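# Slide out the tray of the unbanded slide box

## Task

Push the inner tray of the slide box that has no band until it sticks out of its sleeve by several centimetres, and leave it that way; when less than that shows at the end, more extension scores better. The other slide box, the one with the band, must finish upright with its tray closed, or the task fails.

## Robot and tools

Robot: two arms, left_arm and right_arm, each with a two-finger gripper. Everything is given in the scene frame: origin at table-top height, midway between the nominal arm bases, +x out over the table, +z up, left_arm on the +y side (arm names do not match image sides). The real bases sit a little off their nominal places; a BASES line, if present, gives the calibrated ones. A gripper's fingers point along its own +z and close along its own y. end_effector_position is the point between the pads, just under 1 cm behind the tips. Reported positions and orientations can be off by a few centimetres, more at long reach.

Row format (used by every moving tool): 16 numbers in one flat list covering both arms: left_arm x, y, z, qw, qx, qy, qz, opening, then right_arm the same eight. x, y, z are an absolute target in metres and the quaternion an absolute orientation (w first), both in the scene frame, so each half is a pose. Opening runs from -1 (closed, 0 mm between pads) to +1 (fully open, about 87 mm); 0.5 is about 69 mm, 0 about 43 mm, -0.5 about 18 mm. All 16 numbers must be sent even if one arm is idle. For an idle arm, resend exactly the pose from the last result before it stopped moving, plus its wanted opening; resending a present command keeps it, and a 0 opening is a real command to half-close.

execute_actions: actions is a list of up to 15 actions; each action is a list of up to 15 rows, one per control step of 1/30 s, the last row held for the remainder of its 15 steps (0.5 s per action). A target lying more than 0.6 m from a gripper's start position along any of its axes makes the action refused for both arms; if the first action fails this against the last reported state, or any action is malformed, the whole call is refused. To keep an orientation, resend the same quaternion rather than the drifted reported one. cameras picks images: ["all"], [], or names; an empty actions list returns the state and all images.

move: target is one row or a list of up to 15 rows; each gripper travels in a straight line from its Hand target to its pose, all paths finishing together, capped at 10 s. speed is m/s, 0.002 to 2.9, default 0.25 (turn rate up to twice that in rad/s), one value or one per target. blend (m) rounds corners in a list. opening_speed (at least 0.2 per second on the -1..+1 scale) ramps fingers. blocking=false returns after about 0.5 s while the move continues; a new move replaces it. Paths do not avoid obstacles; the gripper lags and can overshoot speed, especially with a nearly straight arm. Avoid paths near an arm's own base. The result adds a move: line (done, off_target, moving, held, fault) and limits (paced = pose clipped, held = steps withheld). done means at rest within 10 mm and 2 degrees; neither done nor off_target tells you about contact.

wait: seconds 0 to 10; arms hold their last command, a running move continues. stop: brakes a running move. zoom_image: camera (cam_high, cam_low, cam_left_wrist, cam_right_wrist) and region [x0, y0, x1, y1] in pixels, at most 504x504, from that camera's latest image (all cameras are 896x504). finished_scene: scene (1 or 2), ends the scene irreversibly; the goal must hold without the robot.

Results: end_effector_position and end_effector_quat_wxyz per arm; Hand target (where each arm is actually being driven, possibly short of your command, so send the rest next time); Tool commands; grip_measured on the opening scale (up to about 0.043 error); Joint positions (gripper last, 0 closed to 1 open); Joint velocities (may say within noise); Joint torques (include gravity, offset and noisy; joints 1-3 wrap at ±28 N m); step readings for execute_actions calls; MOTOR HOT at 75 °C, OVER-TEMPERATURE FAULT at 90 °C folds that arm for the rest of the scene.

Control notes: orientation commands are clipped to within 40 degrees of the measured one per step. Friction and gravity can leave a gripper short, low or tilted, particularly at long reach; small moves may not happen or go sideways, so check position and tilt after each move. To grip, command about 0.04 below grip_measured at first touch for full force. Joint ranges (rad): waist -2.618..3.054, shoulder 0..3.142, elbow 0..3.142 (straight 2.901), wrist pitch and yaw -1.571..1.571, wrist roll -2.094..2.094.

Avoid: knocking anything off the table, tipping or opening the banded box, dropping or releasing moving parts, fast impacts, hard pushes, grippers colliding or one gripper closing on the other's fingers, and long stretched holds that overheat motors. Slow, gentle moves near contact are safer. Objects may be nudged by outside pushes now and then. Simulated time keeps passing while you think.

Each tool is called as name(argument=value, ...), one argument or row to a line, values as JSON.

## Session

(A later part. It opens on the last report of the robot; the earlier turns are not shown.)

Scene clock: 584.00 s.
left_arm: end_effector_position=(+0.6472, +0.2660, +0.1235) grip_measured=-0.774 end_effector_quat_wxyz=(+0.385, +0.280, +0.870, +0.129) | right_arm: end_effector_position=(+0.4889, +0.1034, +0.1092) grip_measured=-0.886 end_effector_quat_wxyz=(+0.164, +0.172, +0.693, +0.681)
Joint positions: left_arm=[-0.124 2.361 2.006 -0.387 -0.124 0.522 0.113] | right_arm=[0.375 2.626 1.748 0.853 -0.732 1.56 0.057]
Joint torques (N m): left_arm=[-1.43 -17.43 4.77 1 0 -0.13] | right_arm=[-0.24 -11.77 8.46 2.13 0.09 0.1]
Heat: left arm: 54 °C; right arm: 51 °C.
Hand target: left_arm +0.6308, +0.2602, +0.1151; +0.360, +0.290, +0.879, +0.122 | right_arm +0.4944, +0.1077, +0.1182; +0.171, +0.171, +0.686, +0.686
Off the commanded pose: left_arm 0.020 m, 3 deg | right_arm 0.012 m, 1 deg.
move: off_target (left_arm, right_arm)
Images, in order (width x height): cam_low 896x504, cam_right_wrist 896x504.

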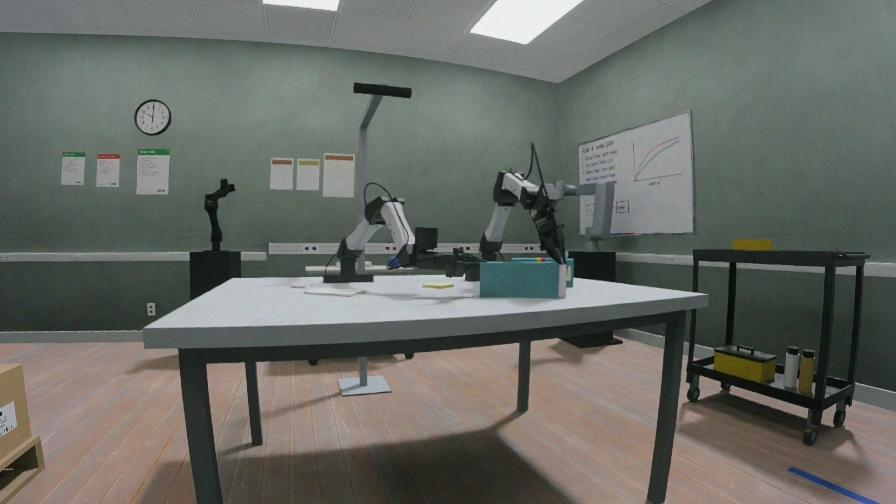

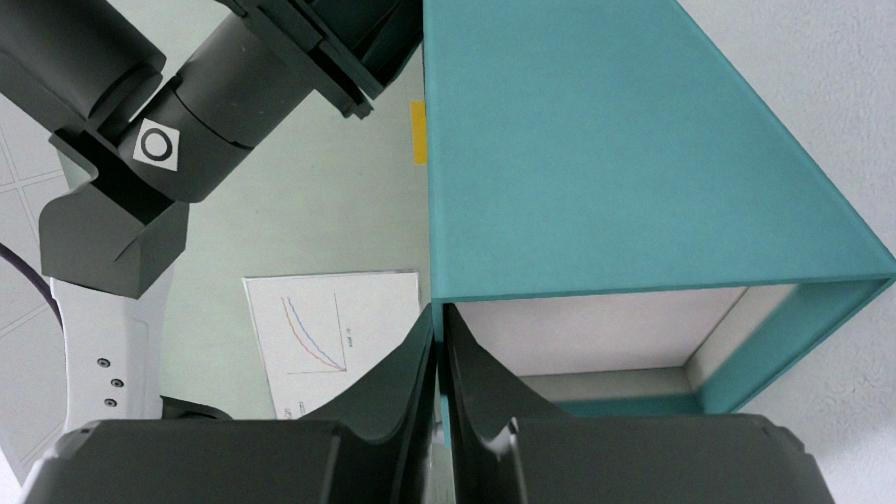

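move(
  target=[
    [0.675,0.335,0.118,0.38,0.285,0.872,0.125,-1,0.475,0.072,0.118,0.171,0.171,0.686,0.686,-1],
  ],
  speed=0.06,
  cameras=["all"],
)

zoom_image(
  camera="cam_high",
  region=[400, 150, 630, 350],
)

Scene clock: 593.30 s.
left_arm: end_effector_position=(+0.6550, +0.2818, +0.1253) grip_measured=-0.839 end_effector_quat_wxyz=(+0.384, +0.303, +0.870, +0.057) | right_arm: end_effector_position=(+0.4767, +0.0911, +0.1078) grip_measured=-0.896 end_effector_quat_wxyz=(+0.182, +0.172, +0.685, +0.684)
Joint positions: left_arm=[-0.042 2.41 2.134 -0.499 0.082 0.563 0.081] | right_arm=[0.366 2.582 1.618 0.968 -0.716 1.559 0.052]
Joint torques (N m): left_arm=[5.7 -11.29 10.84 1.76 -0.76 0.46] | right_arm=[-3.7 -15.04 2.77 2.04 -0.54 0.12]
Heat: left arm: 54 °C; right arm: 54 °C.
Hand target: left_arm +0.6686, +0.3345, +0.1196; +0.379, +0.284, +0.872, +0.123 | right_arm +0.4759, +0.0732, +0.1176; +0.171, +0.171, +0.686, +0.686
Off the commanded pose: left_arm 0.057 m, 8 deg | right_arm 0.022 m, 1 deg.
move: off_target (left_arm, right_arm)

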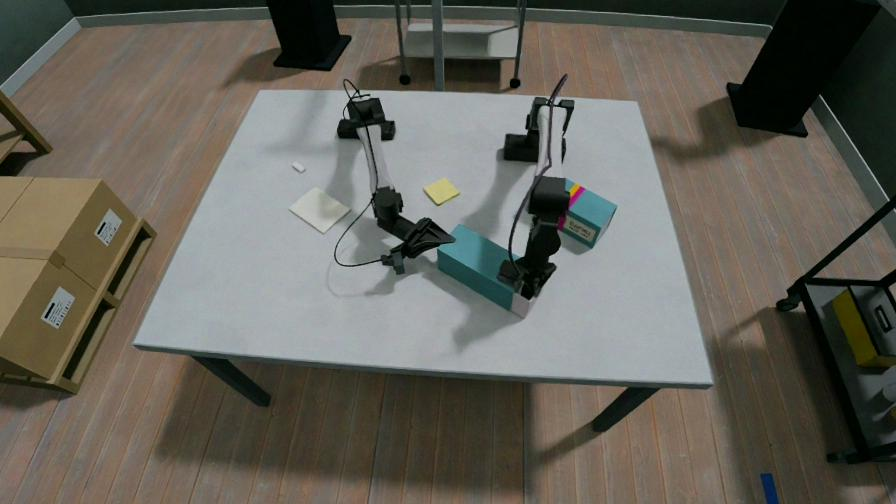

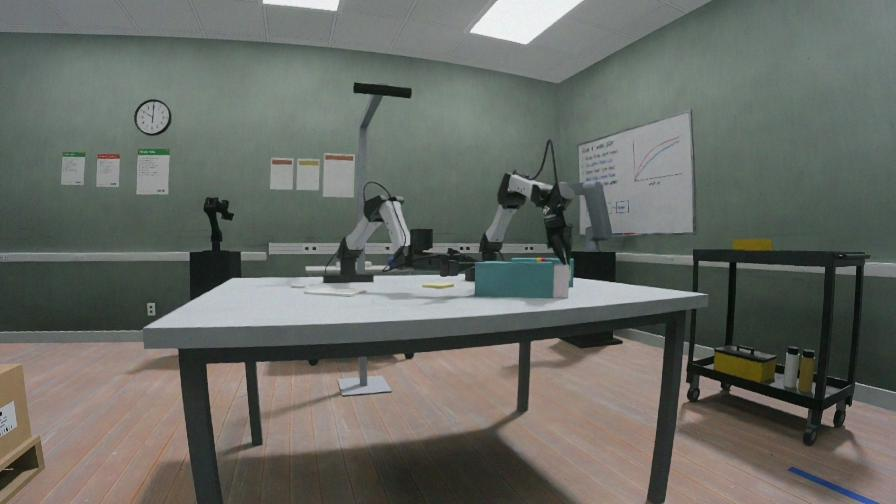

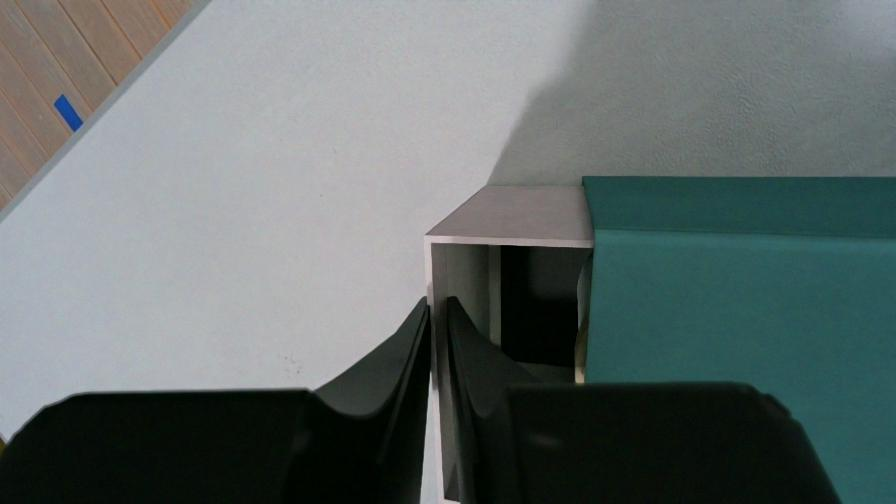

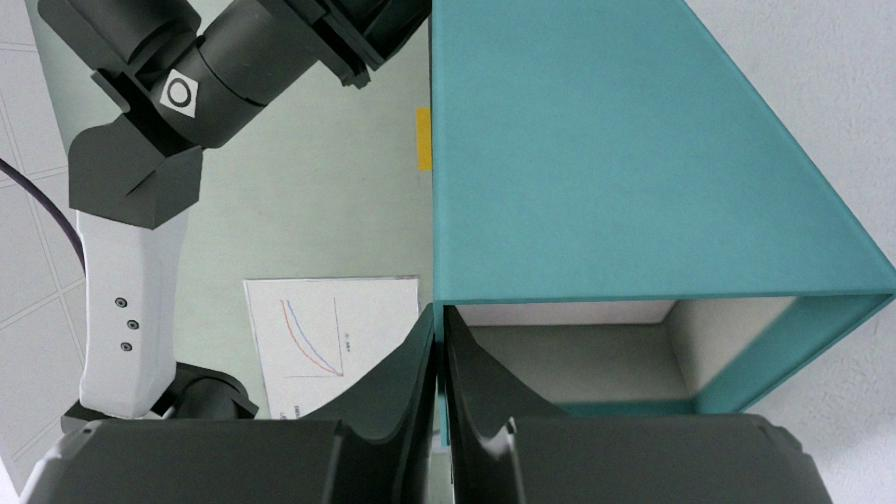

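Scaled by 2.191 from the camera's 896x504 image, which has a finer 1280x720 frame.

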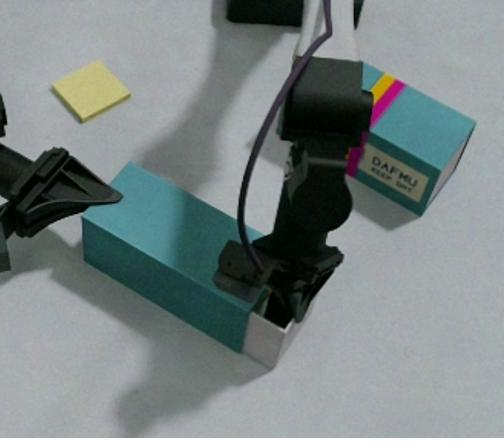

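move(
  target=[
    [0.69,0.365,0.118,0.38,0.285,0.872,0.125,-1,0.465,0.055,0.118,0.171,0.171,0.686,0.686,-1],
  ],
  speed=0.06,
  cameras=["cam_left_wrist"],
)

Scene clock: 605.37 s.
left_arm: end_effector_position=(+0.6641, +0.2962, +0.1245) grip_measured=-0.854 end_effector_quat_wxyz=(+0.380, +0.310, +0.871, +0.038) | right_arm: end_effector_position=(+0.4679, +0.0764, +0.1073) grip_measured=-0.896 end_effector_quat_wxyz=(+0.182, +0.174, +0.685, +0.683)
Joint positions: left_arm=[-0.001 2.483 2.273 -0.588 0.148 0.59 0.073] | right_arm=[0.345 2.542 1.531 1.011 -0.733 1.56 0.052]
Joint torques (N m): left_arm=[7.16 -11.81 10.93 1.83 -0.92 0.56] | right_arm=[-4.18 -14.76 2.47 2.07 -0.63 0.11]
Heat: left arm: 51 °C; right arm: 60 °C.
Hand target: left_arm +0.6798, +0.3641, +0.1206; +0.378, +0.284, +0.873, +0.122 | right_arm +0.4661, +0.0564, +0.1173; +0.171, +0.171, +0.686, +0.686
Off the commanded pose: left_arm 0.074 m, 10 deg | right_arm 0.024 m, 1 deg.
move: off_target (left_arm, right_arm)
Images, in order (width x height): cam_left_wrist 896x504.

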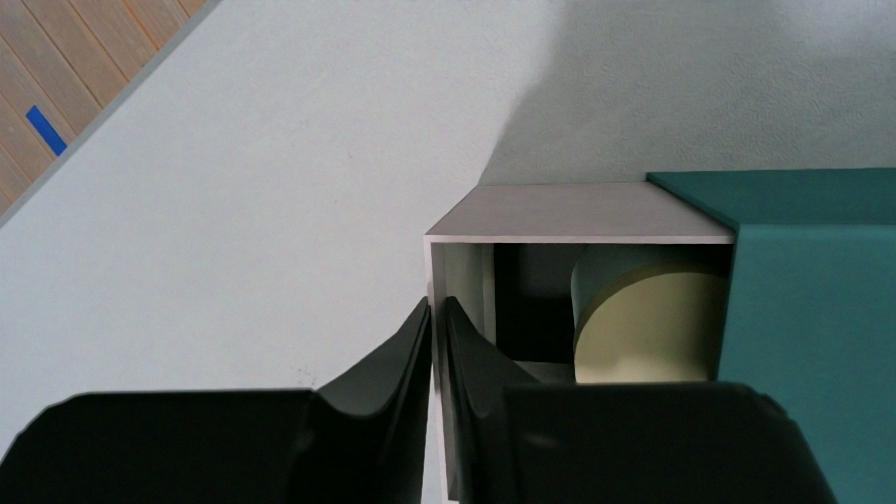

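move(
  target=[
    [0.664,0.297,0.122,0.38,0.3,0.871,0.06,-1,0.469,0.076,0.117,0.171,0.171,0.686,0.686,-1],
  ],
  speed=0.06,
)

move(
  target=[
    [0.664,0.297,0.122,0.38,0.3,0.871,0.06,-0.5,0.469,0.076,0.117,0.171,0.171,0.686,0.686,-0.4],
    [0.664,0.297,0.2,0.38,0.3,0.871,0.06,-0.5,0.44,0.02,0.117,0.171,0.171,0.686,0.686,-0.4],
  ],
  speed=0.1,
  opening_speed=0.6,
  cameras=["cam_high","cam_left_wrist"],
)

Scene clock: 617.60 s.
left_arm: end_effector_position=(+0.6655, +0.2895, +0.1230) grip_measured=-0.857 end_effector_quat_wxyz=(+0.384, +0.302, +0.872, +0.039) | right_arm: end_effector_position=(+0.4677, +0.0764, +0.1074) grip_measured=-0.896 end_effector_quat_wxyz=(+0.182, +0.174, +0.685, +0.684)
Joint positions: left_arm=[-0.014 2.483 2.262 -0.568 0.132 0.566 0.072] | right_arm=[0.345 2.542 1.531 1.012 -0.734 1.56 0.052]
Joint torques (N m): left_arm=[-0.06 -17.72 5.05 1.51 -0.22 0.02] | right_arm=[-1.11 -12.72 6.65 1.77 -0.27 0.11]
Heat: left arm: 49 °C; right arm: 65 °C.
Hand target: left_arm +0.6640, +0.2971, +0.1222; +0.379, +0.301, +0.873, +0.059 | right_arm +0.4688, +0.0760, +0.1169; +0.171, +0.171, +0.686, +0.686
Off the commanded pose: left_arm 0.008 m, 2 deg | right_arm 0.010 m, 1 deg.
move: done

Scene clock: 620.87 s.
left_arm: end_effector_position=(+0.6621, +0.2951, +0.2131) grip_measured=-0.500 end_effector_quat_wxyz=(+0.396, +0.298, +0.867, +0.060) | right_arm: end_effector_position=(+0.4433, +0.0210, +0.0942) grip_measured=-0.400 end_effector_quat_wxyz=(+0.159, +0.190, +0.694, +0.676)
Joint positions: left_arm=[-0.016 2.575 2.783 -0.96 0.098 0.571 0.25] | right_arm=[0.245 2.461 1.319 1.09 -0.842 1.569 0.3]
Joint torques (N m): left_arm=[0.49 -12.46 10.24 1.36 0.07 0.03] | right_arm=[-0.87 -14.39 3.41 2.38 -0.18 -0.01]
Heat: left arm: 50 °C; right arm: 65 °C.
Hand target: left_arm +0.6634, +0.2971, +0.1999; +0.384, +0.300, +0.871, +0.061 | right_arm +0.4403, +0.0203, +0.1164; +0.171, +0.171, +0.686, +0.686
Off the commanded pose: left_arm 0.013 m, 2 deg | right_arm 0.023 m, 3 deg.
move: off_target (left_arm, right_arm)
Images, in order (width x height): cam_high 896x504, cam_left_wrist 896x504.

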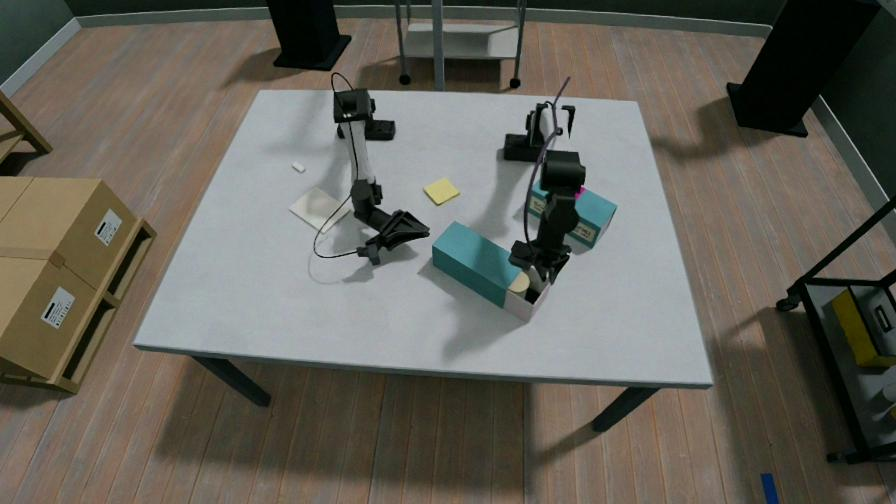

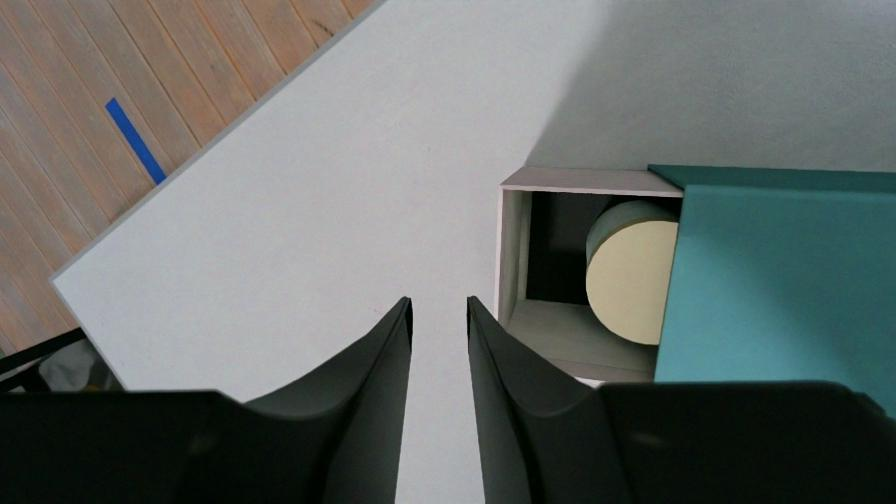

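Good. Retreat a bit (and reduce load), then finish.

move(
  target=[0.45,0.3,0.26,0.4,0,0.917,0,0,0.3,-0.2,0.25,0.4,0,0.917,0,0],
)

finished_scene(
  scene=1,
)

Scene clock: 631.47 s.
left_arm: end_effector_position=(+0.4595, +0.3013, +0.2575) grip_measured=+0.000 end_effector_quat_wxyz=(+0.401, +0.002, +0.916, -0.002) | right_arm: end_effector_position=(+0.2973, -0.1997, +0.2310) grip_measured=+0.000 end_effector_quat_wxyz=(+0.379, +0.001, +0.925, +0.002)
Joint positions: left_arm=[-0.022 1.577 1.474 -0.642 -0.035 -0.035 0.5] | right_arm=[0.235 1.337 1.286 -0.754 0.149 0.161 0.5]
Joint torques (N m): left_arm=[-0.84 -11.07 6.27 1.33 -0.01 -0.12] | right_arm=[-0.24 -5.7 9.18 1.8 0.17 -0.03]
Heat: left arm: 49 °C; right arm: 61 °C.
Hand target: left_arm +0.4503, +0.3001, +0.2598; +0.400, +0.000, +0.917, +0.000 | right_arm +0.2996, -0.2001, +0.2499; +0.400, +0.000, +0.916, +0.000
Off the commanded pose: left_arm 0.010 m, 0 deg | right_arm 0.019 m, 3 deg.
move: off_target (right_arm)

The scene is finished: the task was done.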